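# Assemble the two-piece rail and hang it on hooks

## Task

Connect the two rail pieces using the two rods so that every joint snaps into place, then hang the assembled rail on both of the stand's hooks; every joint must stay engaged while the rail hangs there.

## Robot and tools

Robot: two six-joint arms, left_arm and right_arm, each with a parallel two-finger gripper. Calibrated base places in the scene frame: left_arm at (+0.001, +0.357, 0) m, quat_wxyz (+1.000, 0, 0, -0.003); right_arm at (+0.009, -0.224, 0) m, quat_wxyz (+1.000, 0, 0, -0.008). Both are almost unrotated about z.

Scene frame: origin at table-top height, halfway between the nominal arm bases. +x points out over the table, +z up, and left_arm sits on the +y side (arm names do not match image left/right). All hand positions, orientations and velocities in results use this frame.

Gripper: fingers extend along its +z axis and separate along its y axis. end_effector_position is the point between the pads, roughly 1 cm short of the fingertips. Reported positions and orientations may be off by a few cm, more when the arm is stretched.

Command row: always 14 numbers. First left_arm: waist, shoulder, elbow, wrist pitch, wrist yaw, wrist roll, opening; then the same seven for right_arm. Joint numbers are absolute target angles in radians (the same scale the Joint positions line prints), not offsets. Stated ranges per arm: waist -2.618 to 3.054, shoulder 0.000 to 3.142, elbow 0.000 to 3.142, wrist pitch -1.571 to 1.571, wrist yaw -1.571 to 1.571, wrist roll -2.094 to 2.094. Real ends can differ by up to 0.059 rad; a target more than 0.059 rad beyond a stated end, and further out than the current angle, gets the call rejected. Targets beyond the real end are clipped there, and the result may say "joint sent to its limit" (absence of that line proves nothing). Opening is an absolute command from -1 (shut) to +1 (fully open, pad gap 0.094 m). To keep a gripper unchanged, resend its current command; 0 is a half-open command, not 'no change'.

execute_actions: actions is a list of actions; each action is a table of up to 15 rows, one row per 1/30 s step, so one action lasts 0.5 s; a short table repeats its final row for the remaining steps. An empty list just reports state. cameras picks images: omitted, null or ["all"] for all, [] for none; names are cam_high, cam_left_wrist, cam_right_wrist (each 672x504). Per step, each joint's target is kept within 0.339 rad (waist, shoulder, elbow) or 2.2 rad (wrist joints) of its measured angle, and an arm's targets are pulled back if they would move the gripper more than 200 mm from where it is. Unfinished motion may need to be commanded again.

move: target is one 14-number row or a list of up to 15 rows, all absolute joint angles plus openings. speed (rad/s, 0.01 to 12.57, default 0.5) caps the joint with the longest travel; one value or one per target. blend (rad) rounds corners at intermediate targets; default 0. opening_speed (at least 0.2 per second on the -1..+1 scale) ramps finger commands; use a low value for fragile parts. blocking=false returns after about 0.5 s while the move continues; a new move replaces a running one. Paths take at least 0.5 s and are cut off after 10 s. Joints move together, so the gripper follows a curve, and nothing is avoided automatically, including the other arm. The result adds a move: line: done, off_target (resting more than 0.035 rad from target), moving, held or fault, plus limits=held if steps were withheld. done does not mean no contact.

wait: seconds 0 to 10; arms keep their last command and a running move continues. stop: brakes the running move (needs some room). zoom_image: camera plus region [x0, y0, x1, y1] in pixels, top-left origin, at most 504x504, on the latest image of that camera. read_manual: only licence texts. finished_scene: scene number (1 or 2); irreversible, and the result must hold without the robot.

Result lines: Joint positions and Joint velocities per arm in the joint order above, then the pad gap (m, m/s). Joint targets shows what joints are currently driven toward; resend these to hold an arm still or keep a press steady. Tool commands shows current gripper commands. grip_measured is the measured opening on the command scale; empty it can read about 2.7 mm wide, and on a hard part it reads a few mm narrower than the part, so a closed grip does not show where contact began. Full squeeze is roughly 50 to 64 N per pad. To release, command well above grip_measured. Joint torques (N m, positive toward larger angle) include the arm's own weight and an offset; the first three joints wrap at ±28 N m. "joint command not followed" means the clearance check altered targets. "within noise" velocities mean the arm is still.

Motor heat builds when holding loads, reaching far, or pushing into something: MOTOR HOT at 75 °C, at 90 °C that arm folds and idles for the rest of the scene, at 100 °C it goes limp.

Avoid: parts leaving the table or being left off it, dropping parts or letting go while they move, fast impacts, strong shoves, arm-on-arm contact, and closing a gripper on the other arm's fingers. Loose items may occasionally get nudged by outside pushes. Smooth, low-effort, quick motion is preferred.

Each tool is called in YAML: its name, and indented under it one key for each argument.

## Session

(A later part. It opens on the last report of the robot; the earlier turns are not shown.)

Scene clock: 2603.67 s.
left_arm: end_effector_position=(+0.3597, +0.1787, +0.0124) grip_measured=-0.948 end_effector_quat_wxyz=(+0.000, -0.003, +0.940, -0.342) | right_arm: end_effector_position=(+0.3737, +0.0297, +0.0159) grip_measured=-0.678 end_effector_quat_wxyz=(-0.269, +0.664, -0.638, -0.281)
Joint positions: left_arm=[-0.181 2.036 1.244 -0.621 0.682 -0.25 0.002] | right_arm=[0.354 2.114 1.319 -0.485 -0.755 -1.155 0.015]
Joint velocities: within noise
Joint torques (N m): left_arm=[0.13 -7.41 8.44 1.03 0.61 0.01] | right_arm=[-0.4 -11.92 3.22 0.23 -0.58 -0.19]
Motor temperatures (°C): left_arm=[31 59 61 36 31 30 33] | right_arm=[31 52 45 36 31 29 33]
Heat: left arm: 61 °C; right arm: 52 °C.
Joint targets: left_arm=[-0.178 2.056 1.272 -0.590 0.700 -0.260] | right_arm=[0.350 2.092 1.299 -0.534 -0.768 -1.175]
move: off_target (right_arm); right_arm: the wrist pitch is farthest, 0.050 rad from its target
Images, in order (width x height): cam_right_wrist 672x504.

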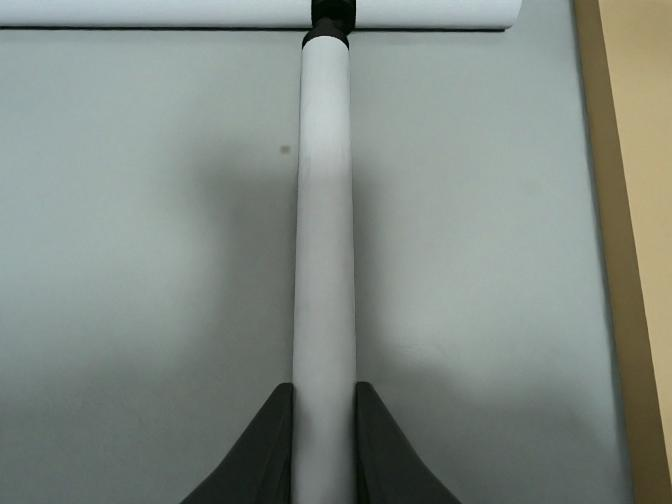

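move:
  target: [-0.178, 2.056, 1.272, -0.590, 0.700, -0.260, -0.95, 0.341, 2.092, 1.299, -0.535, -0.768, -1.176, -0.9]
  speed: 0.1
  cameras: ["cam_right_wrist"]

zoom_image:
  camera: "cam_right_wrist"
  region: [260, 0, 400, 70]

Scene clock: 2616.23 s.
left_arm: end_effector_position=(+0.3597, +0.1787, +0.0124) grip_measured=-0.948 end_effector_quat_wxyz=(+0.000, -0.003, +0.940, -0.342) | right_arm: end_effector_position=(+0.3734, +0.0291, +0.0159) grip_measured=-0.678 end_effector_quat_wxyz=(-0.268, +0.664, -0.638, -0.282)
Joint positions: left_arm=[-0.181 2.036 1.244 -0.621 0.682 -0.25 0.002] | right_arm=[0.352 2.114 1.319 -0.488 -0.757 -1.158 0.015]
Joint velocities: within noise
Joint torques (N m): left_arm=[0.13 -7.39 8.44 1.03 0.62 0.01] | right_arm=[-0.66 -11.9 3.22 0.24 -0.55 -0.2]
Motor temperatures (°C): left_arm=[31 59 61 36 32 30 33] | right_arm=[31 57 44 35 31 29 33]
Heat: left arm: 61 °C; right arm: 57 °C.
Joint targets: left_arm=[-0.178 2.056 1.272 -0.590 0.700 -0.260] | right_arm=[0.345 2.092 1.299 -0.536 -0.768 -1.177]
move: off_target (right_arm); right_arm: the wrist pitch is farthest, 0.047 rad from its target
Images, in order (width x height): cam_right_wrist 672x504.

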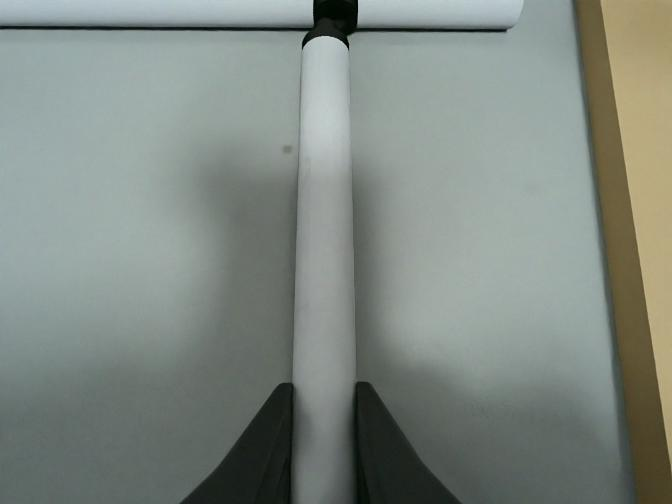

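Scaled by 3.600.

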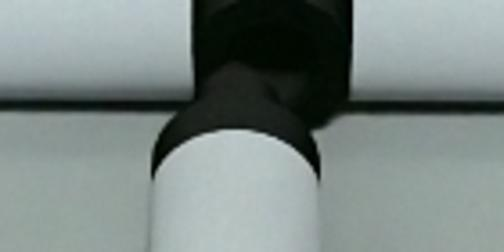

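move:
  target: [-0.178, 2.056, 1.272, -0.590, 0.700, -0.260, -0.95, 0.333, 2.092, 1.299, -0.535, -0.768, -1.176, -0.9]
  speed: 0.1
  cameras: ["cam_right_wrist"]

zoom_image:
  camera: "cam_right_wrist"
  region: [260, 0, 400, 70]

Scene clock: 2623.90 s.
left_arm: end_effector_position=(+0.3597, +0.1787, +0.0124) grip_measured=-0.948 end_effector_quat_wxyz=(+0.000, -0.003, +0.940, -0.342) | right_arm: end_effector_position=(+0.3731, +0.0285, +0.0159) grip_measured=-0.678 end_effector_quat_wxyz=(-0.268, +0.664, -0.638, -0.283)
Joint positions: left_arm=[-0.181 2.036 1.244 -0.621 0.682 -0.25 0.002] | right_arm=[0.351 2.114 1.319 -0.491 -0.758 -1.16 0.015]
Joint velocities: within noise
Joint torques (N m): left_arm=[0.1 -7.39 8.46 1.03 0.61 0.01] | right_arm=[-0.91 -11.89 3.21 0.27 -0.53 -0.2]
Motor temperatures (°C): left_arm=[31 60 61 36 32 30 33] | right_arm=[31 58 44 35 31 29 33]
Heat: left arm: 61 °C; right arm: 58 °C.
Joint targets: left_arm=[-0.178 2.056 1.272 -0.590 0.700 -0.260] | right_arm=[0.341 2.092 1.299 -0.535 -0.768 -1.177]
move: off_target (right_arm); right_arm: the wrist pitch is farthest, 0.044 rad from its target
Images, in order (width x height): cam_right_wrist 672x504.

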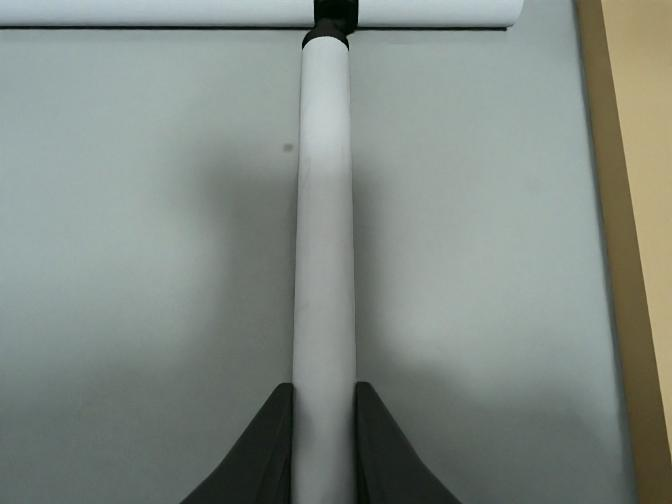

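Scaled by 3.600.

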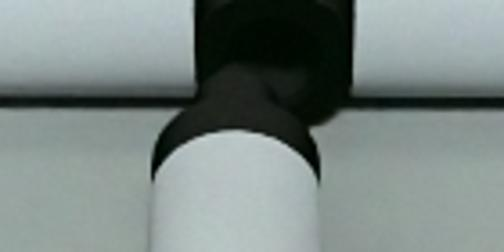

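move:
  target: [-0.178, 2.056, 1.272, -0.590, 0.700, -0.260, -0.95, 0.318, 2.092, 1.299, -0.535, -0.768, -1.176, -0.9]
  speed: 0.1
  cameras: ["cam_right_wrist"]

zoom_image:
  camera: "cam_right_wrist"
  region: [260, 0, 400, 70]

Scene clock: 2630.10 s.
left_arm: end_effector_position=(+0.3597, +0.1787, +0.0124) grip_measured=-0.948 end_effector_quat_wxyz=(+0.000, -0.003, +0.940, -0.342) | right_arm: end_effector_position=(+0.3771, +0.0201, +0.0160) grip_measured=-0.678 end_effector_quat_wxyz=(-0.269, +0.655, -0.647, -0.283)
Joint positions: left_arm=[-0.181 2.036 1.244 -0.621 0.682 -0.25 0.002] | right_arm=[0.328 2.114 1.319 -0.498 -0.763 -1.16 0.015]
Joint velocities: within noise
Joint torques (N m): left_arm=[0.09 -7.42 8.44 1.03 0.61 0.01] | right_arm=[-0.94 -11.89 3.21 0.32 -0.5 -0.19]
Motor temperatures (°C): left_arm=[31 60 61 36 32 30 33] | right_arm=[31 60 44 34 31 29 33]
Heat: left arm: 61 °C; right arm: 60 °C.
Joint targets: left_arm=[-0.178 2.056 1.272 -0.590 0.700 -0.260] | right_arm=[0.318 2.092 1.299 -0.535 -0.768 -1.176]
move: off_target (right_arm); right_arm: the wrist pitch is farthest, 0.037 rad from its target
Images, in order (width x height): cam_right_wrist 672x504.

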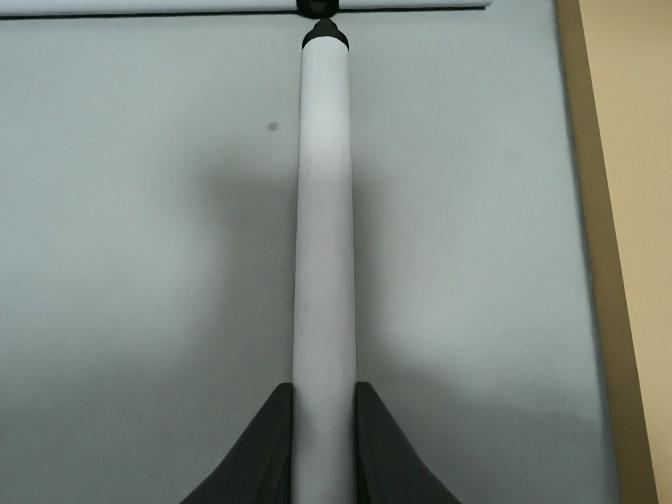

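Scaled by 3.600.

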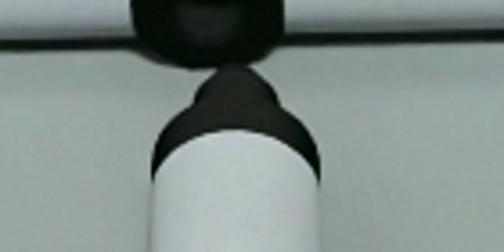

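move:
  target: [-0.178, 2.056, 1.272, -0.590, 0.700, -0.260, -0.95, 0.364, 2.138, 1.356, -0.447, -0.720, -1.114, -0.9]
  speed: 0.15
  cameras: ["cam_right_wrist"]

zoom_image:
  camera: "cam_right_wrist"
  region: [260, 0, 400, 70]

Scene clock: 2647.87 s.
left_arm: end_effector_position=(+0.3597, +0.1787, +0.0124) grip_measured=-0.948 end_effector_quat_wxyz=(+0.000, -0.003, +0.940, -0.342) | right_arm: end_effector_position=(+0.3796, +0.0265, +0.0169) grip_measured=-0.678 end_effector_quat_wxyz=(-0.268, +0.653, -0.651, -0.281)
Joint positions: left_arm=[-0.181 2.036 1.244 -0.621 0.682 -0.25 0.002] | right_arm=[0.343 2.119 1.331 -0.486 -0.752 -1.128 0.015]
Joint velocities: within noise
Joint torques (N m): left_arm=[0.1 -7.42 8.46 1.02 0.62 0.01] | right_arm=[0.66 -8.59 7.53 1.05 -0.15 0.14]
Motor temperatures (°C): left_arm=[31 60 62 36 32 30 33] | right_arm=[31 62 43 34 31 29 33]
Heat: left arm: 62 °C; right arm: 62 °C.
Joint targets: left_arm=[-0.178 2.056 1.272 -0.590 0.700 -0.260] | right_arm=[0.351 2.137 1.357 -0.446 -0.720 -1.114]
move: off_target (right_arm); right_arm: the wrist pitch is farthest, 0.039 rad from its target
Images, in order (width x height): cam_right_wrist 672x504.

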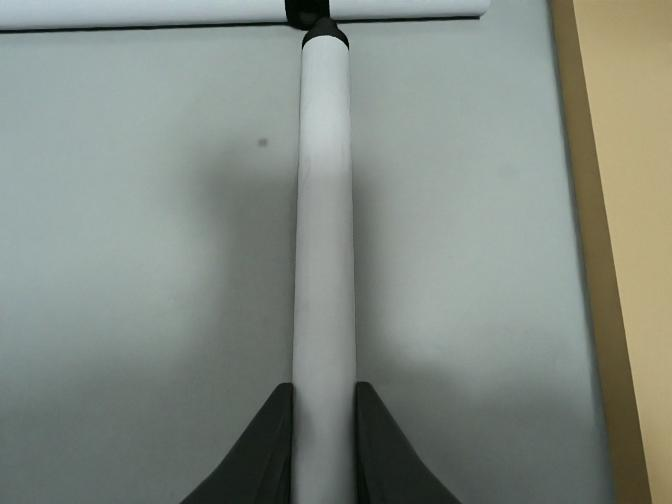

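Scaled by 3.600.

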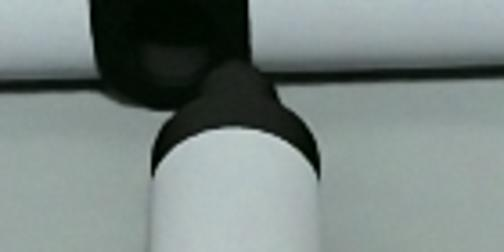

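move:
  target: [-0.178, 2.056, 1.272, -0.590, 0.700, -0.260, -0.95, 0.365, 2.138, 1.356, -0.447, -0.720, -1.114, -0.9]
  speed: 0.15
  cameras: ["cam_right_wrist"]

zoom_image:
  camera: "cam_right_wrist"
  region: [260, 0, 400, 70]

Scene clock: 2659.67 s.
left_arm: end_effector_position=(+0.3597, +0.1787, +0.0124) grip_measured=-0.948 end_effector_quat_wxyz=(+0.000, -0.003, +0.940, -0.342) | right_arm: end_effector_position=(+0.3783, +0.0310, +0.0169) grip_measured=-0.678 end_effector_quat_wxyz=(-0.269, +0.657, -0.647, -0.279)
Joint positions: left_arm=[-0.181 2.036 1.244 -0.621 0.682 -0.25 0.002] | right_arm=[0.356 2.119 1.331 -0.478 -0.748 -1.126 0.015]
Joint velocities: within noise
Joint torques (N m): left_arm=[0.13 -7.42 8.43 1.03 0.61 0] | right_arm=[0.84 -8.55 7.42 0.99 -0.18 0.15]
Motor temperatures (°C): left_arm=[31 60 62 36 32 30 33] | right_arm=[31 60 44 35 31 29 33]
Heat: left arm: 62 °C; right arm: 60 °C.
Joint targets: left_arm=[-0.178 2.056 1.272 -0.590 0.700 -0.260] | right_arm=[0.365 2.138 1.356 -0.447 -0.719 -1.114]
move: done
Images, in order (width x height): cam_right_wrist 672x504.

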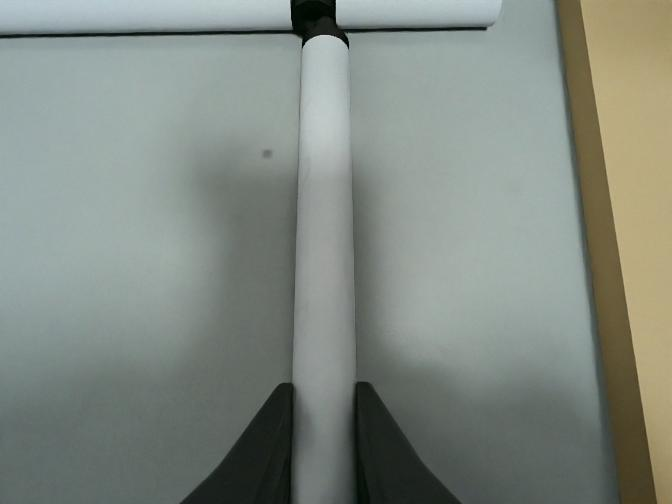

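Scaled by 3.600.

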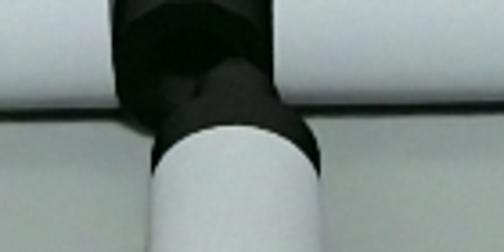

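move:
  target: [-0.178, 2.056, 1.272, -0.590, 0.700, -0.260, -0.95, 0.365, 2.095, 1.300, -0.447, -0.720, -1.114, -0.9]
  speed: 0.15
  cameras: ["cam_right_wrist"]

zoom_image:
  camera: "cam_right_wrist"
  region: [260, 0, 400, 70]

Scene clock: 2673.10 s.
left_arm: end_effector_position=(+0.3597, +0.1787, +0.0124) grip_measured=-0.948 end_effector_quat_wxyz=(+0.000, -0.003, +0.940, -0.342) | right_arm: end_effector_position=(+0.3778, +0.0310, +0.0165) grip_measured=-0.678 end_effector_quat_wxyz=(-0.272, +0.657, -0.645, -0.279)
Joint positions: left_arm=[-0.181 2.036 1.244 -0.621 0.682 -0.25 0.002] | right_arm=[0.356 2.116 1.322 -0.466 -0.749 -1.126 0.015]
Joint velocities: within noise
Joint torques (N m): left_arm=[0.08 -7.42 8.46 1.02 0.62 0] | right_arm=[0.81 -11.85 3.07 0.89 -0.18 0.15]
Motor temperatures (°C): left_arm=[31 60 62 36 32 30 33] | right_arm=[31 58 45 36 31 29 33]
Heat: left arm: 62 °C; right arm: 58 °C.
Joint targets: left_arm=[-0.178 2.056 1.272 -0.590 0.700 -0.260] | right_arm=[0.365 2.095 1.300 -0.447 -0.722 -1.114]
move: done
Images, in order (width x height): cam_right_wrist 672x504.

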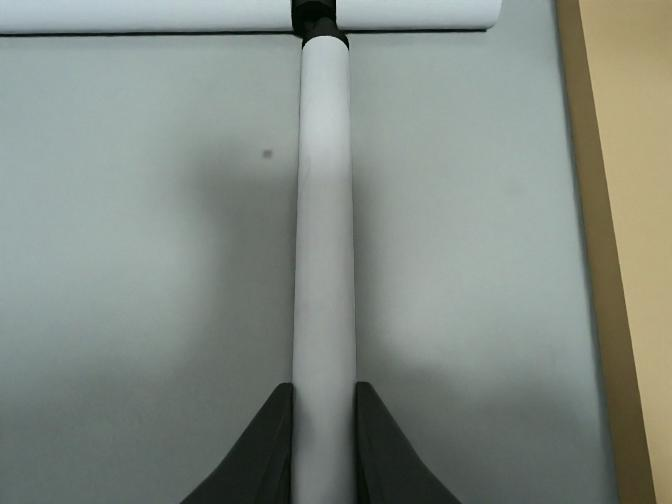

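Scaled by 3.600.

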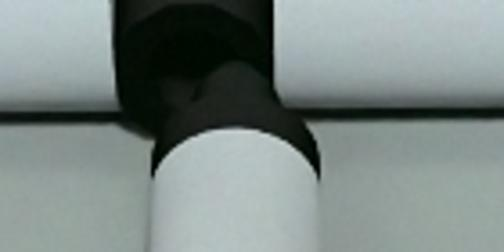

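move:
  target: [-0.178, 2.056, 1.272, -0.590, 0.700, -0.260, -0.95, 0.365, 2.095, 1.300, -0.522, -0.722, -1.114, -0.9]
  speed: 0.15
  cameras: ["cam_right_wrist"]

zoom_image:
  camera: "cam_right_wrist"
  region: [260, 0, 400, 70]

Scene clock: 2684.73 s.
left_arm: end_effector_position=(+0.3597, +0.1787, +0.0124) grip_measured=-0.948 end_effector_quat_wxyz=(+0.000, -0.003, +0.940, -0.342) | right_arm: end_effector_position=(+0.3778, +0.0310, +0.0165) grip_measured=-0.678 end_effector_quat_wxyz=(-0.272, +0.657, -0.645, -0.279)
Joint positions: left_arm=[-0.181 2.036 1.244 -0.621 0.682 -0.25 0.002] | right_arm=[0.356 2.116 1.322 -0.466 -0.749 -1.126 0.015]
Joint velocities: within noise
Joint torques (N m): left_arm=[0.09 -7.39 8.44 1.02 0.62 0.01] | right_arm=[0.81 -11.81 3.07 0.21 -0.19 0.15]
Motor temperatures (°C): left_arm=[31 60 62 36 32 30 33] | right_arm=[31 57 44 35 31 29 33]
Heat: left arm: 62 °C; right arm: 57 °C.
Joint targets: left_arm=[-0.178 2.056 1.272 -0.590 0.700 -0.260] | right_arm=[0.365 2.095 1.300 -0.521 -0.722 -1.114]
move: off_target (right_arm); right_arm: the wrist pitch is farthest, 0.056 rad from its target
Images, in order (width x height): cam_right_wrist 672x504.

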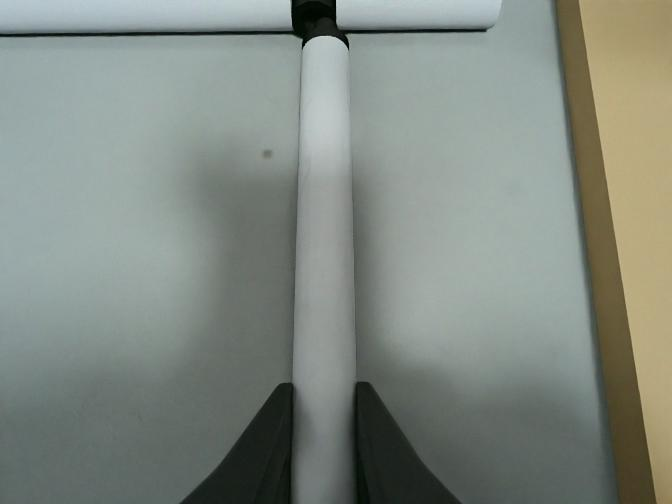

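Scaled by 3.600.

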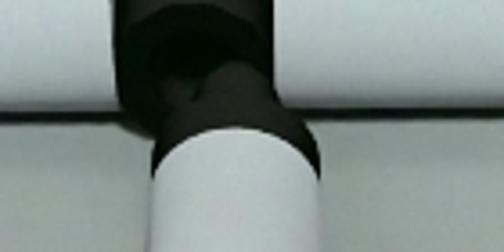

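move:
  target: [-0.178, 2.056, 1.272, -0.590, 0.700, -0.260, -0.95, 0.365, 2.095, 1.300, -0.548, -0.722, -1.114, -0.9]
  speed: 0.15
  cameras: ["cam_right_wrist"]

zoom_image:
  camera: "cam_right_wrist"
  region: [260, 0, 400, 70]

Scene clock: 2689.00 s.
left_arm: end_effector_position=(+0.3597, +0.1787, +0.0124) grip_measured=-0.948 end_effector_quat_wxyz=(+0.000, -0.003, +0.940, -0.342) | right_arm: end_effector_position=(+0.3759, +0.0304, +0.0159) grip_measured=-0.678 end_effector_quat_wxyz=(-0.267, +0.656, -0.647, -0.281)
Joint positions: left_arm=[-0.181 2.036 1.244 -0.621 0.682 -0.25 0.002] | right_arm=[0.356 2.116 1.322 -0.477 -0.749 -1.126 0.015]
Joint velocities: within noise
Joint torques (N m): left_arm=[0.12 -7.39 8.46 1.02 0.62 0.01] | right_arm=[0.83 -11.69 3.07 0.06 -0.19 0.15]
Motor temperatures (°C): left_arm=[31 60 62 36 32 30 33] | right_arm=[31 57 44 35 31 29 33]
Heat: left arm: 62 °C; right arm: 57 °C.
Joint targets: left_arm=[-0.178 2.056 1.272 -0.590 0.700 -0.260] | right_arm=[0.365 2.096 1.300 -0.548 -0.722 -1.114]
move: off_target (right_arm); right_arm: the wrist pitch is farthest, 0.071 rad from its target
Images, in order (width x height): cam_right_wrist 672x504.

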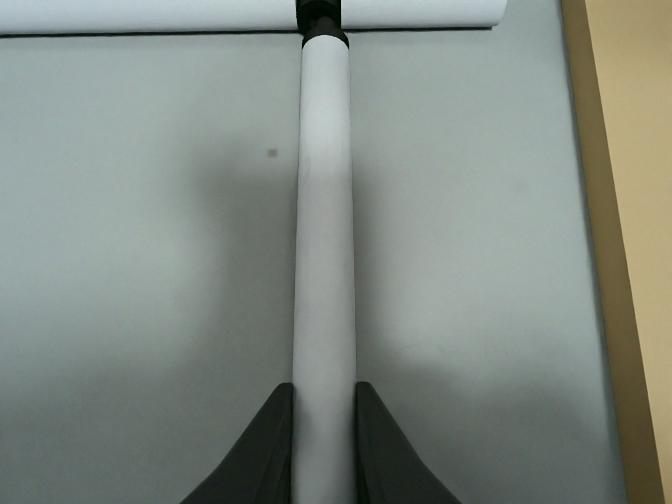

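Scaled by 3.600.

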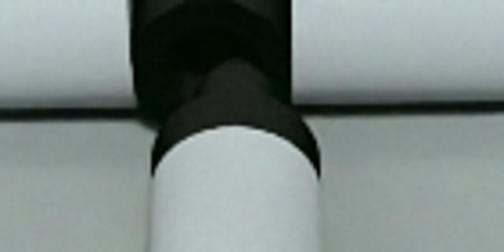

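move:
  target: [-0.178, 2.056, 1.272, -0.590, 0.700, -0.260, -0.95, 0.365, 2.095, 1.300, -0.562, -0.722, -1.114, -0.9]
  speed: 0.15
  cameras: ["cam_right_wrist"]

zoom_image:
  camera: "cam_right_wrist"
  region: [260, 0, 400, 70]

Scene clock: 2694.07 s.
left_arm: end_effector_position=(+0.3597, +0.1787, +0.0124) grip_measured=-0.948 end_effector_quat_wxyz=(+0.000, -0.003, +0.940, -0.342) | right_arm: end_effector_position=(+0.3738, +0.0296, +0.0158) grip_measured=-0.678 end_effector_quat_wxyz=(-0.263, +0.656, -0.649, -0.283)
Joint positions: left_arm=[-0.181 2.036 1.244 -0.621 0.682 -0.25 0.002] | right_arm=[0.356 2.114 1.322 -0.489 -0.749 -1.126 0.015]
Joint velocities: within noise
Joint torques (N m): left_arm=[0.09 -7.42 8.46 1.02 0.61 0.01] | right_arm=[0.8 -11.64 3.06 0.03 -0.19 0.15]
Motor temperatures (°C): left_arm=[31 60 63 36 32 30 33] | right_arm=[31 58 43 34 31 29 33]
Heat: left arm: 63 °C; right arm: 58 °C.
Joint targets: left_arm=[-0.178 2.056 1.272 -0.590 0.700 -0.260] | right_arm=[0.365 2.095 1.300 -0.561 -0.722 -1.114]
move: off_target (right_arm); right_arm: the wrist pitch is farthest, 0.073 rad from its target
Images, in order (width x height): cam_right_wrist 672x504.

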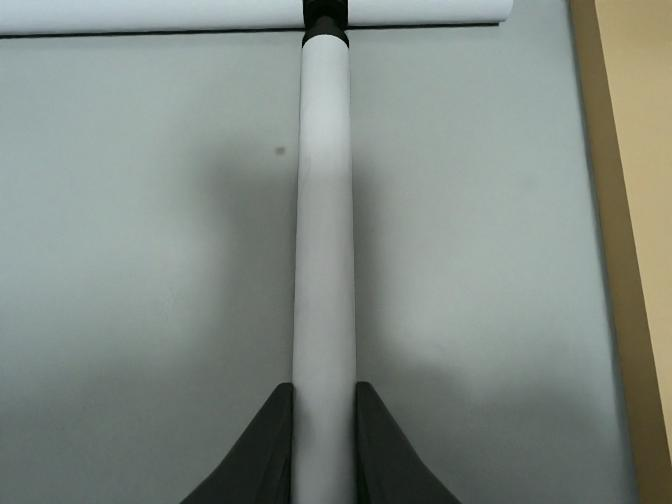

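Scaled by 3.600.

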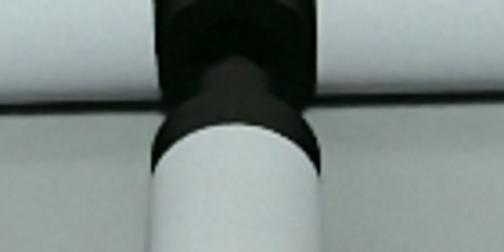

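move:
  target: [-0.178, 2.056, 1.272, -0.590, 0.700, -0.260, -0.95, 0.378, 2.136, 1.353, -0.445, -0.717, -1.096, -0.9]
  speed: 0.12
  cameras: ["cam_right_wrist"]

zoom_image:
  camera: "cam_right_wrist"
  region: [260, 0, 400, 70]

Scene clock: 2707.27 s.
left_arm: end_effector_position=(+0.3597, +0.1787, +0.0124) grip_measured=-0.948 end_effector_quat_wxyz=(+0.000, -0.003, +0.940, -0.342) | right_arm: end_effector_position=(+0.3735, +0.0349, +0.0167) grip_measured=-0.678 end_effector_quat_wxyz=(-0.263, +0.655, -0.649, -0.284)
Joint positions: left_arm=[-0.181 2.036 1.244 -0.621 0.682 -0.25 0.002] | right_arm=[0.368 2.116 1.327 -0.481 -0.748 -1.109 0.015]
Joint velocities: within noise
Joint torques (N m): left_arm=[0.14 -7.42 8.46 1.03 0.61 0] | right_arm=[0.92 -8.49 7.47 1.04 -0.15 0.16]
Motor temperatures (°C): left_arm=[31 61 63 35 32 30 33] | right_arm=[31 61 42 34 31 29 33]
Heat: left arm: 63 °C; right arm: 61 °C.
Joint targets: left_arm=[-0.178 2.056 1.272 -0.590 0.700 -0.260] | right_arm=[0.379 2.135 1.352 -0.445 -0.717 -1.096]
move: off_target (right_arm); right_arm: the wrist pitch is farthest, 0.036 rad from its target
Images, in order (width x height): cam_right_wrist 672x504.

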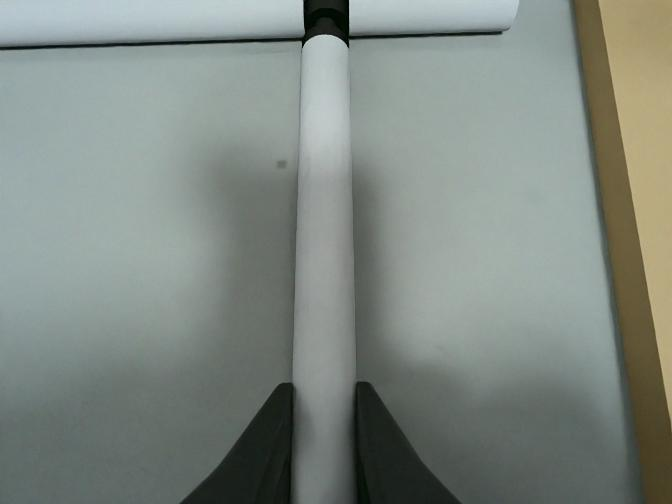

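Scaled by 3.600.

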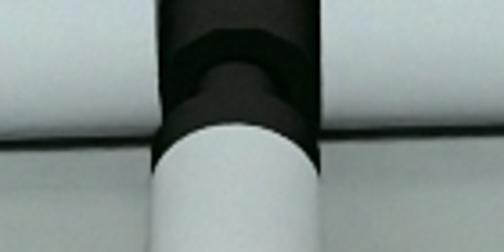

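move:
  target: [-0.205, 2.056, 1.276, -0.570, 0.735, -0.260, -0.95, 0.402, 2.143, 1.367, -0.415, -0.740, -1.077, -0.9]
  speed: 0.12
  cameras: ["cam_right_wrist", "cam_left_wrist"]

zoom_image:
  camera: "cam_right_wrist"
  region: [260, 0, 400, 70]

Scene clock: 2727.67 s.
left_arm: end_effector_position=(+0.3608, +0.1760, +0.0147) grip_measured=-0.948 end_effector_quat_wxyz=(+0.002, +0.000, +0.936, -0.351) | right_arm: end_effector_position=(+0.3744, +0.0431, +0.0169) grip_measured=-0.678 end_effector_quat_wxyz=(-0.266, +0.658, -0.645, -0.285)
Joint positions: left_arm=[-0.181 2.036 1.244 -0.612 0.701 -0.25 0.002] | right_arm=[0.385 2.125 1.338 -0.465 -0.748 -1.095 0.015]
Joint velocities: within noise
Joint torques (N m): left_arm=[-1.24 -7.42 8.81 1.14 0.78 0.01] | right_arm=[1.42 -8.72 7.84 1.18 -0.37 0.18]
Motor temperatures (°C): left_arm=[31 61 63 35 32 30 33] | right_arm=[31 57 43 35 31 29 33]
Heat: left arm: 63 °C; right arm: 57 °C.
Joint targets: left_arm=[-0.193 2.056 1.276 -0.571 0.734 -0.260] | right_arm=[0.401 2.143 1.367 -0.416 -0.740 -1.080]
move: off_target (left_arm, right_arm); left_arm: the wrist pitch is farthest, 0.042 rad from its target; right_arm: the wrist pitch is farthest, 0.050 rad from its target
Images, in order (width x height): cam_left_wrist 672x504, cam_right_wrist 672x504.

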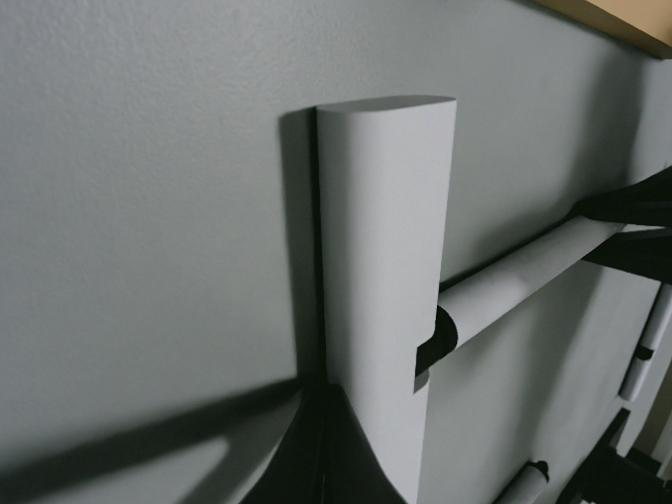

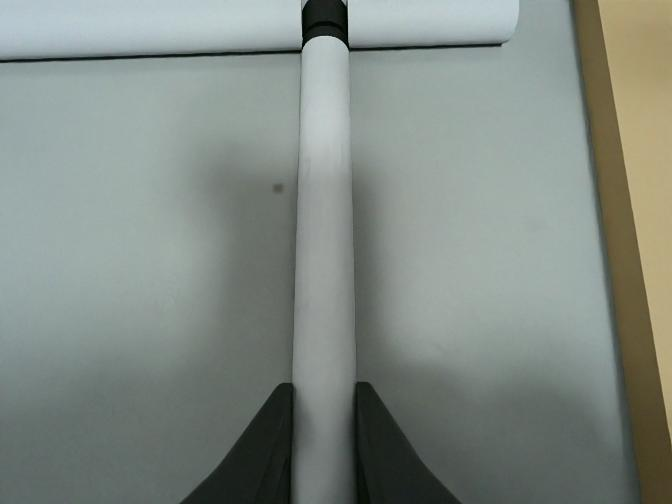

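Scaled by 3.600.

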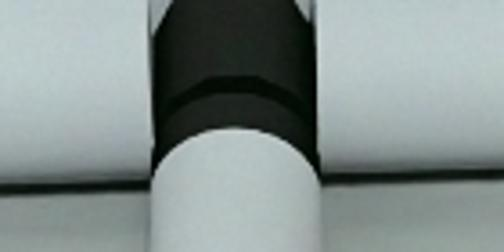

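move:
  target: [-0.238, 2.056, 1.282, -0.550, 0.785, -0.260, -0.95, 0.438, 2.143, 1.375, -0.380, -0.785, -1.080, -0.9]
  speed: 0.12
  cameras: ["cam_right_wrist", "cam_left_wrist"]

zoom_image:
  camera: "cam_right_wrist"
  region: [260, 0, 400, 70]

Scene clock: 2733.27 s.
left_arm: end_effector_position=(+0.3605, +0.1743, +0.0151) grip_measured=-0.948 end_effector_quat_wxyz=(+0.002, +0.002, +0.936, -0.351) | right_arm: end_effector_position=(+0.3742, +0.0450, +0.0175) grip_measured=-0.678 end_effector_quat_wxyz=(-0.266, +0.659, -0.644, -0.284)
Joint positions: left_arm=[-0.185 2.036 1.245 -0.612 0.701 -0.25 0.002] | right_arm=[0.389 2.125 1.341 -0.465 -0.746 -1.092 0.015]
Joint velocities: within noise
Joint torques (N m): left_arm=[-4.98 -7.42 9.2 1.34 1.28 0.01] | right_arm=[4.34 -8.73 8.46 1.5 -0.78 0.18]
Motor temperatures (°C): left_arm=[31 61 63 36 32 30 33] | right_arm=[31 57 43 35 31 29 33]
Heat: left arm: 63 °C; right arm: 57 °C.
Joint targets: left_arm=[-0.238 2.056 1.282 -0.551 0.785 -0.260] | right_arm=[0.438 2.143 1.376 -0.381 -0.783 -1.077]
move: off_target (left_arm, right_arm); left_arm: the wrist yaw is farthest, 0.084 rad from its target; right_arm: the wrist pitch is farthest, 0.085 rad from its target
Images, in order (width x height): cam_left_wrist 672x504, cam_right_wrist 672x504.

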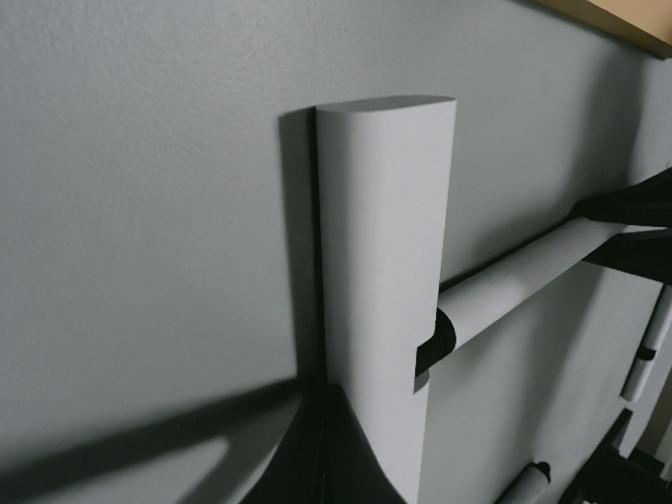

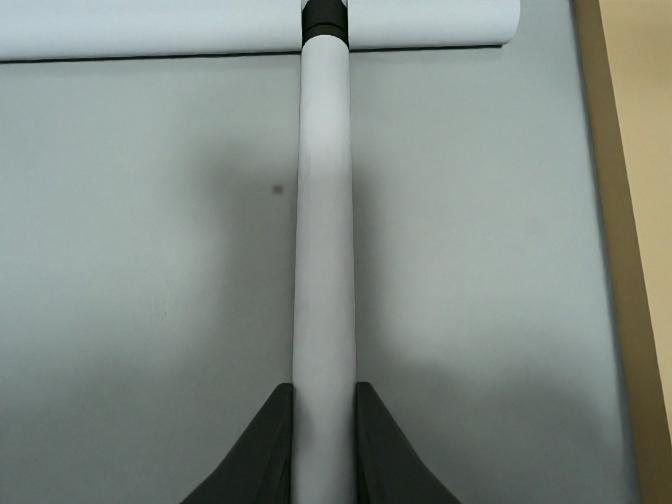

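Scaled by 3.600.

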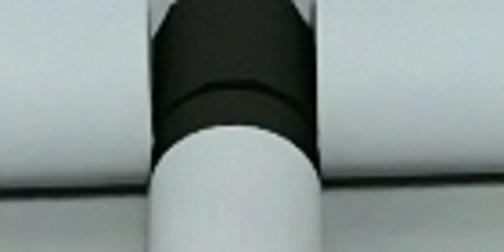

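move:
  target: [-0.275, 2.056, 1.290, -0.525, 0.840, -0.260, -0.95, 0.475, 2.143, 1.388, -0.330, -0.840, -1.080, -0.9]
  speed: 0.12
  cameras: ["cam_right_wrist", "cam_left_wrist"]

zoom_image:
  camera: "cam_right_wrist"
  region: [260, 0, 400, 70]

Scene clock: 2737.47 s.
left_arm: end_effector_position=(+0.3604, +0.1725, +0.0156) grip_measured=-0.948 end_effector_quat_wxyz=(+0.003, +0.005, +0.936, -0.351) | right_arm: end_effector_position=(+0.3746, +0.0466, +0.0185) grip_measured=-0.678 end_effector_quat_wxyz=(-0.269, +0.662, -0.640, -0.283)
Joint positions: left_arm=[-0.19 2.036 1.247 -0.61 0.701 -0.25 0.002] | right_arm=[0.392 2.125 1.344 -0.463 -0.746 -1.098 0.015]
Joint velocities: left_arm=[within noise] | right_arm=[-0.002 -0.007 0.007 -0.022 -0.007 -0.154 -0.001]
Joint torques (N m): left_arm=[-7.84 -7.45 9.7 1.58 1.84 0.02] | right_arm=[7.27 -8.76 9.26 1.96 -1.31 0.15]
Motor temperatures (°C): left_arm=[31 61 63 36 32 30 33] | right_arm=[31 57 44 36 31 29 33]
Heat: left arm: 63 °C; right arm: 57 °C.
Joint targets: left_arm=[-0.274 2.056 1.289 -0.525 0.840 -0.259] | right_arm=[0.474 2.143 1.388 -0.330 -0.841 -1.086]
move: off_target (left_arm, right_arm); left_arm: the wrist yaw is farthest, 0.139 rad from its target; right_arm: the wrist pitch is farthest, 0.133 rad from its target
Images, in order (width x height): cam_left_wrist 672x504, cam_right_wrist 672x504.

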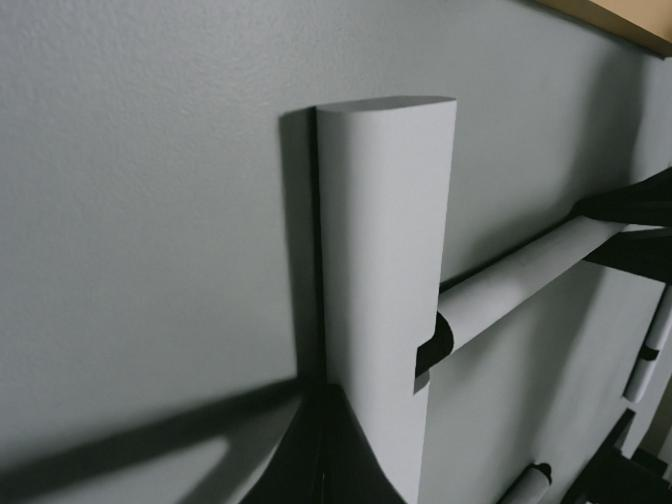

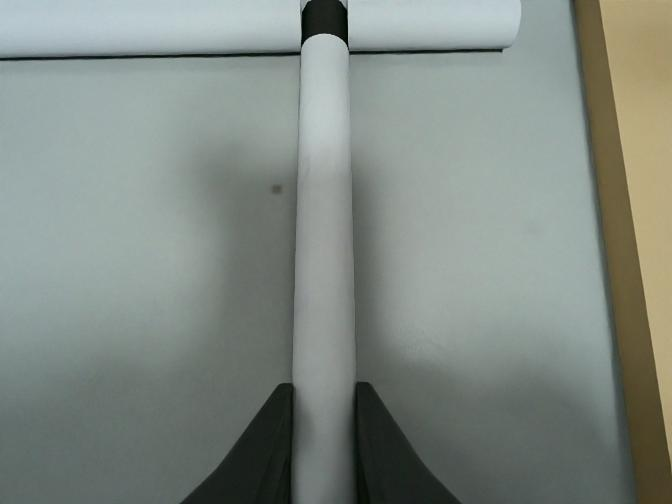

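Scaled by 3.600.

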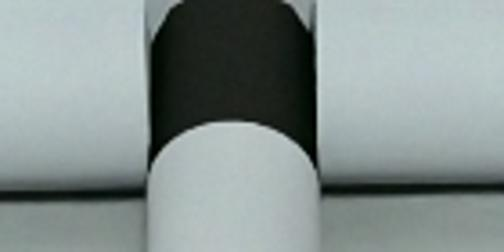

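move:
  target:
    - [-0.186, 2.045, 1.265, -0.600, 0.705, -0.250, -0.95, 0.392, 2.130, 1.352, -0.440, -0.750, -1.090, -0.2]
    - [-0.16, 1.93, 1.30, -0.78, 0.66, -0.20, -0.95, 0.39, 2.03, 1.42, -0.64, -0.74, -1.09, -0.2]
    - [-0.62, 1.40, 1.22, -1.02, 0.187, -0.40, -0.95, -0.11, 1.49, 1.11, -1.19, 0.0, 0.0, 0.3]
  speed: 0.7
  opening_speed: 1.0

Scene clock: 2768.63 s.
left_arm: end_effector_position=(+0.2449, +0.1340, +0.1697) grip_measured=-0.948 end_effector_quat_wxyz=(+0.130, +0.141, +0.964, -0.187) | right_arm: end_effector_position=(+0.2661, -0.2519, +0.0936) grip_measured=+0.298 end_effector_quat_wxyz=(+0.010, +0.056, +0.998, +0.007)
Joint positions: left_arm=[-0.629 1.418 1.245 -0.985 0.204 -0.388 0.002] | right_arm=[-0.105 1.513 1.123 -1.163 -0.016 -0.008 0.061]
Joint velocities: within noise
Joint torques (N m): left_arm=[-0.58 -6.46 5.18 0.89 -0.02 -0.04] | right_arm=[-0.44 -7.32 4.16 0.03 0.09 0.18]
Motor temperatures (°C): left_arm=[34 61 61 38 35 30 33] | right_arm=[34 58 46 38 33 29 33]
Heat: left arm: 61 °C; right arm: 58 °C.
Joint targets: left_arm=[-0.633 1.400 1.220 -1.020 0.187 -0.400] | right_arm=[-0.109 1.490 1.109 -1.189 0.000 0.006]
move: done

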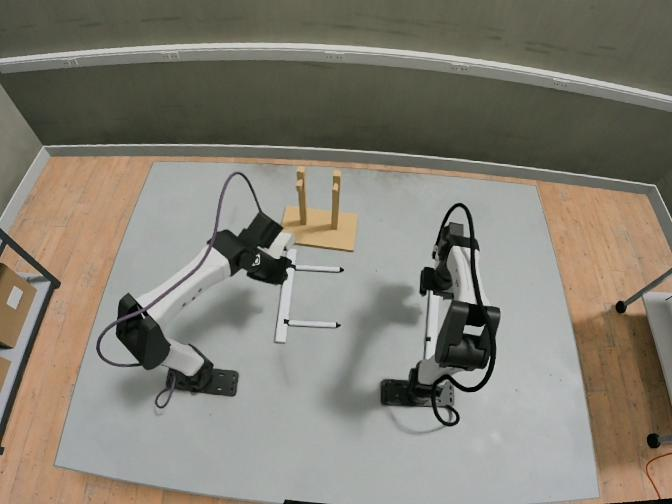

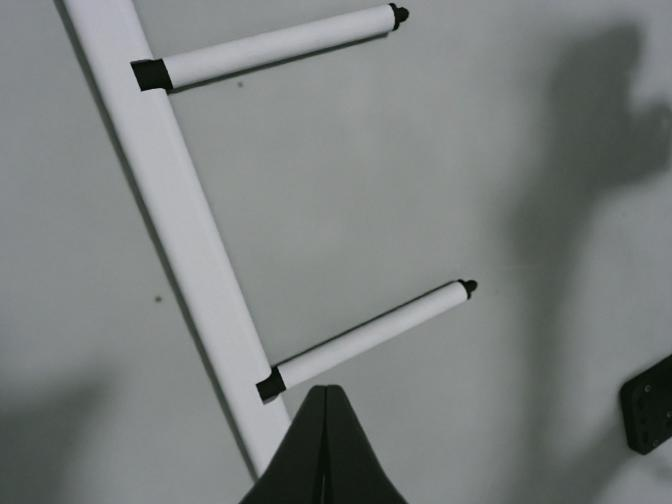

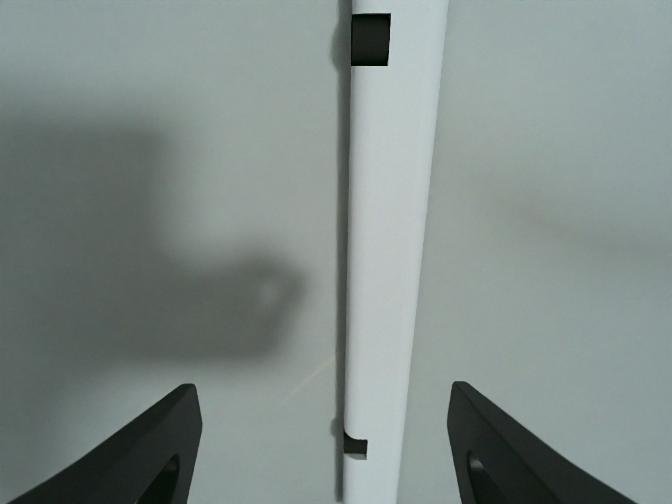

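move:
  target: [-0.62, 1.40, 1.22, -1.02, 0.187, -0.40, -0.95, -0.180, 1.572, 0.945, -0.918, 0.012, -0.090, 0.3]
  speed: 0.4
  cameras: ["cam_right_wrist"]

Scene clock: 2801.53 s.
left_arm: end_effector_position=(+0.2449, +0.1340, +0.1697) grip_measured=-0.948 end_effector_quat_wxyz=(+0.130, +0.141, +0.964, -0.187) | right_arm: end_effector_position=(+0.2611, -0.2713, +0.0399) grip_measured=+0.298 end_effector_quat_wxyz=(+0.004, +0.057, +0.998, +0.001)
Joint positions: left_arm=[-0.629 1.418 1.245 -0.985 0.204 -0.388 0.002] | right_arm=[-0.174 1.569 0.957 -0.951 -0.004 -0.075 0.061]
Joint velocities: within noise
Joint torques (N m): left_arm=[0.64 -6.48 5.18 0.89 -0.02 -0.04] | right_arm=[-0.59 -5.37 4.07 0.55 0.09 -0.19]
Motor temperatures (°C): left_arm=[33 58 57 36 33 30 33] | right_arm=[32 54 44 35 32 29 32]
Heat: left arm: 58 °C; right arm: 54 °C.
Joint targets: left_arm=[-0.620 1.400 1.220 -1.020 0.187 -0.400] | right_arm=[-0.180 1.573 0.945 -0.918 0.011 -0.091]
move: done
Images, in order (width x height): cam_right_wrist 672x504.

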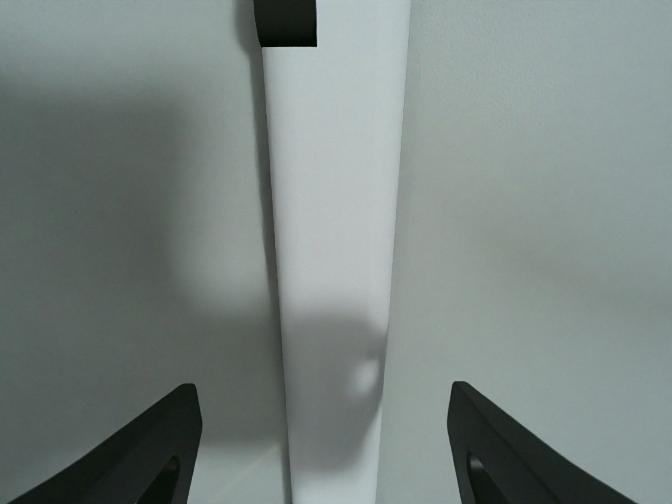

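move:
  target:
    - [-0.62, 1.40, 1.22, -1.02, 0.187, -0.40, -0.95, -0.180, 1.620, 0.870, -0.798, 0.012, -0.090, 0.3]
    - [-0.62, 1.40, 1.22, -1.02, 0.187, -0.40, -0.95, -0.180, 1.620, 0.870, -0.798, 0.012, -0.090, -0.65]
  speed: 0.35
  opening_speed: 0.8
  cameras: ["cam_right_wrist"]

Scene clock: 2809.43 s.
left_arm: end_effector_position=(+0.2449, +0.1340, +0.1697) grip_measured=-0.948 end_effector_quat_wxyz=(+0.130, +0.141, +0.964, -0.187) | right_arm: end_effector_position=(+0.2599, -0.2719, +0.0119) grip_measured=-0.362 end_effector_quat_wxyz=(+0.003, +0.057, +0.998, -0.001)
Joint positions: left_arm=[-0.629 1.418 1.245 -0.985 0.204 -0.388 0.002] | right_arm=[-0.174 1.615 0.882 -0.831 0.001 -0.075 0.03]
Joint velocities: within noise
Joint torques (N m): left_arm=[0.65 -6.49 5.19 0.89 -0.02 -0.04] | right_arm=[-0.59 -5.42 3.82 0.54 0.05 -0.16]
Motor temperatures (°C): left_arm=[33 57 56 36 33 30 33] | right_arm=[32 52 44 35 32 29 32]
Heat: left arm: 57 °C; right arm: 52 °C.
Joint targets: left_arm=[-0.620 1.400 1.220 -1.020 0.187 -0.400] | right_arm=[-0.180 1.620 0.870 -0.799 0.012 -0.090]
move: done
Images, in order (width x height): cam_right_wrist 672x504.

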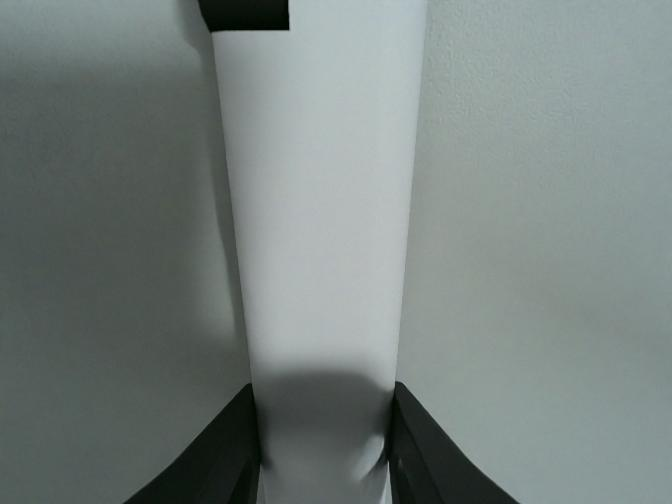

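move:
  target:
    - [-0.62, 1.40, 1.22, -1.02, 0.187, -0.40, -0.95, -0.180, 1.535, 1.020, -1.060, 0.012, -0.090, -0.65]
    - [-0.62, 1.40, 1.22, -1.02, 0.187, -0.40, -0.95, 0.625, 1.865, 1.310, -1.010, 0.0, 0.590, -0.65]
  speed: 0.7
  blend: 0.05

zoom_image:
  camera: "cam_high"
  region: [260, 240, 370, 350]

Scene clock: 2840.67 s.
left_arm: end_effector_position=(+0.2449, +0.1340, +0.1697) grip_measured=-0.948 end_effector_quat_wxyz=(+0.129, +0.140, +0.964, -0.187) | right_arm: end_effector_position=(+0.2722, -0.0358, +0.0314) grip_measured=-0.362 end_effector_quat_wxyz=(-0.019, -0.027, +0.999, -0.009)
Joint positions: left_arm=[-0.629 1.418 1.245 -0.985 0.204 -0.39 0.002] | right_arm=[0.632 1.869 1.269 -1.012 -0.007 0.563 0.03]
Joint velocities: within noise
Joint torques (N m): left_arm=[0.64 -6.46 5.16 0.89 -0.02 -0.04] | right_arm=[-0.53 -8.35 8.87 0.16 -0.05 0.16]
Motor temperatures (°C): left_arm=[32 57 55 35 32 30 33] | right_arm=[32 49 43 35 31 29 33]
Heat: left arm: 57 °C; right arm: 49 °C.
Joint targets: left_arm=[-0.620 1.400 1.220 -1.020 0.187 -0.401] | right_arm=[0.626 1.866 1.310 -1.010 -0.009 0.579]
move: off_target (right_arm); right_arm: the elbow is farthest, 0.041 rad from its target

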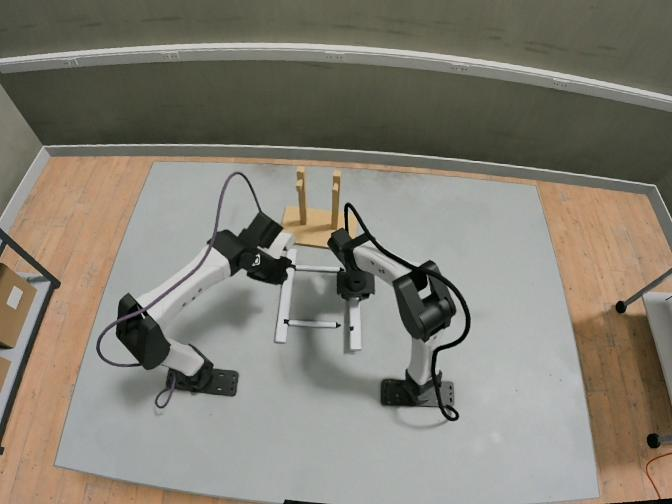

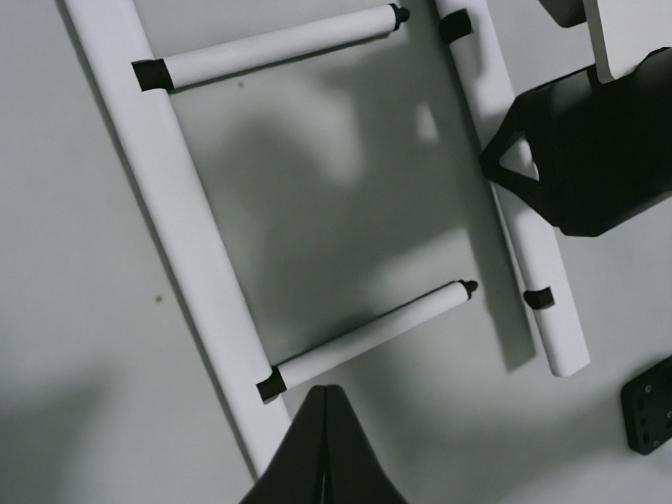

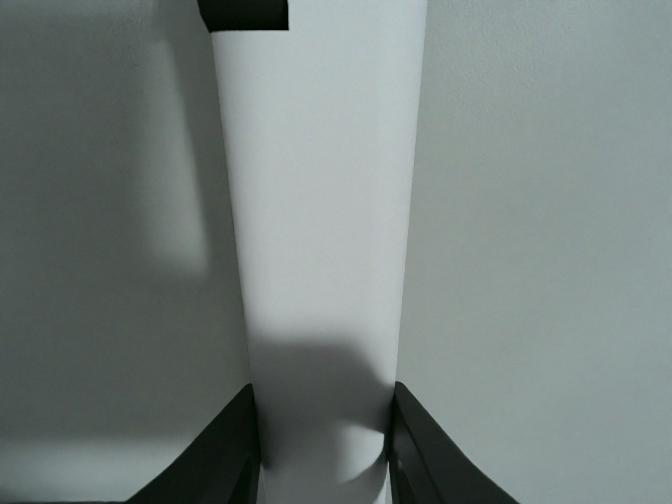

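Scaled by 4.582.

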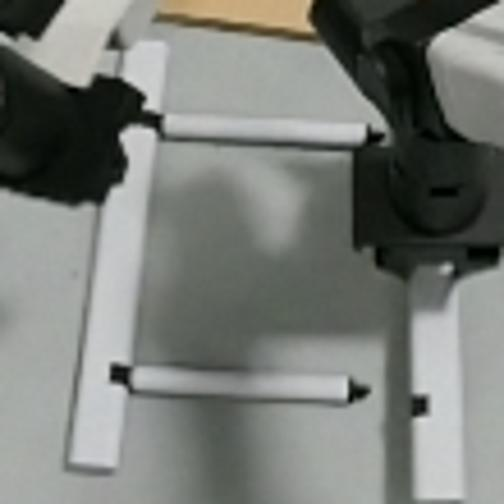

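zoom_image:
  camera: "cam_left_wrist"
  region: [372, 0, 612, 180]

zoom_image:
  camera: "cam_left_wrist"
  region: [432, 220, 672, 400]

Scaled by 2.100.

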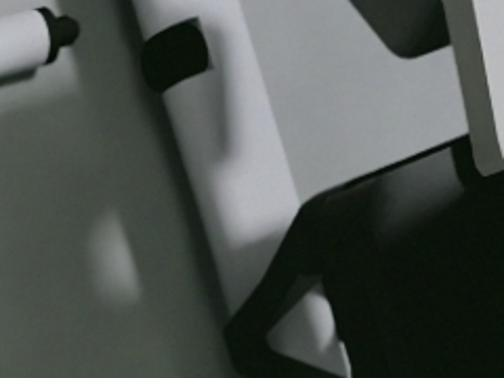

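Scaled by 2.100.

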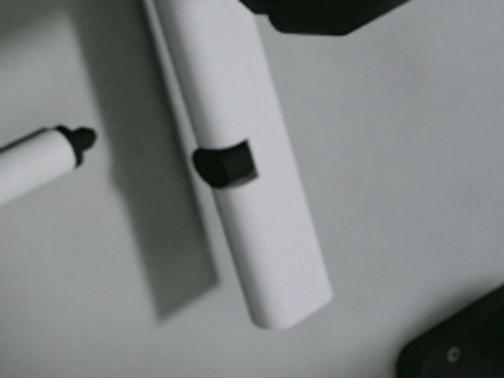

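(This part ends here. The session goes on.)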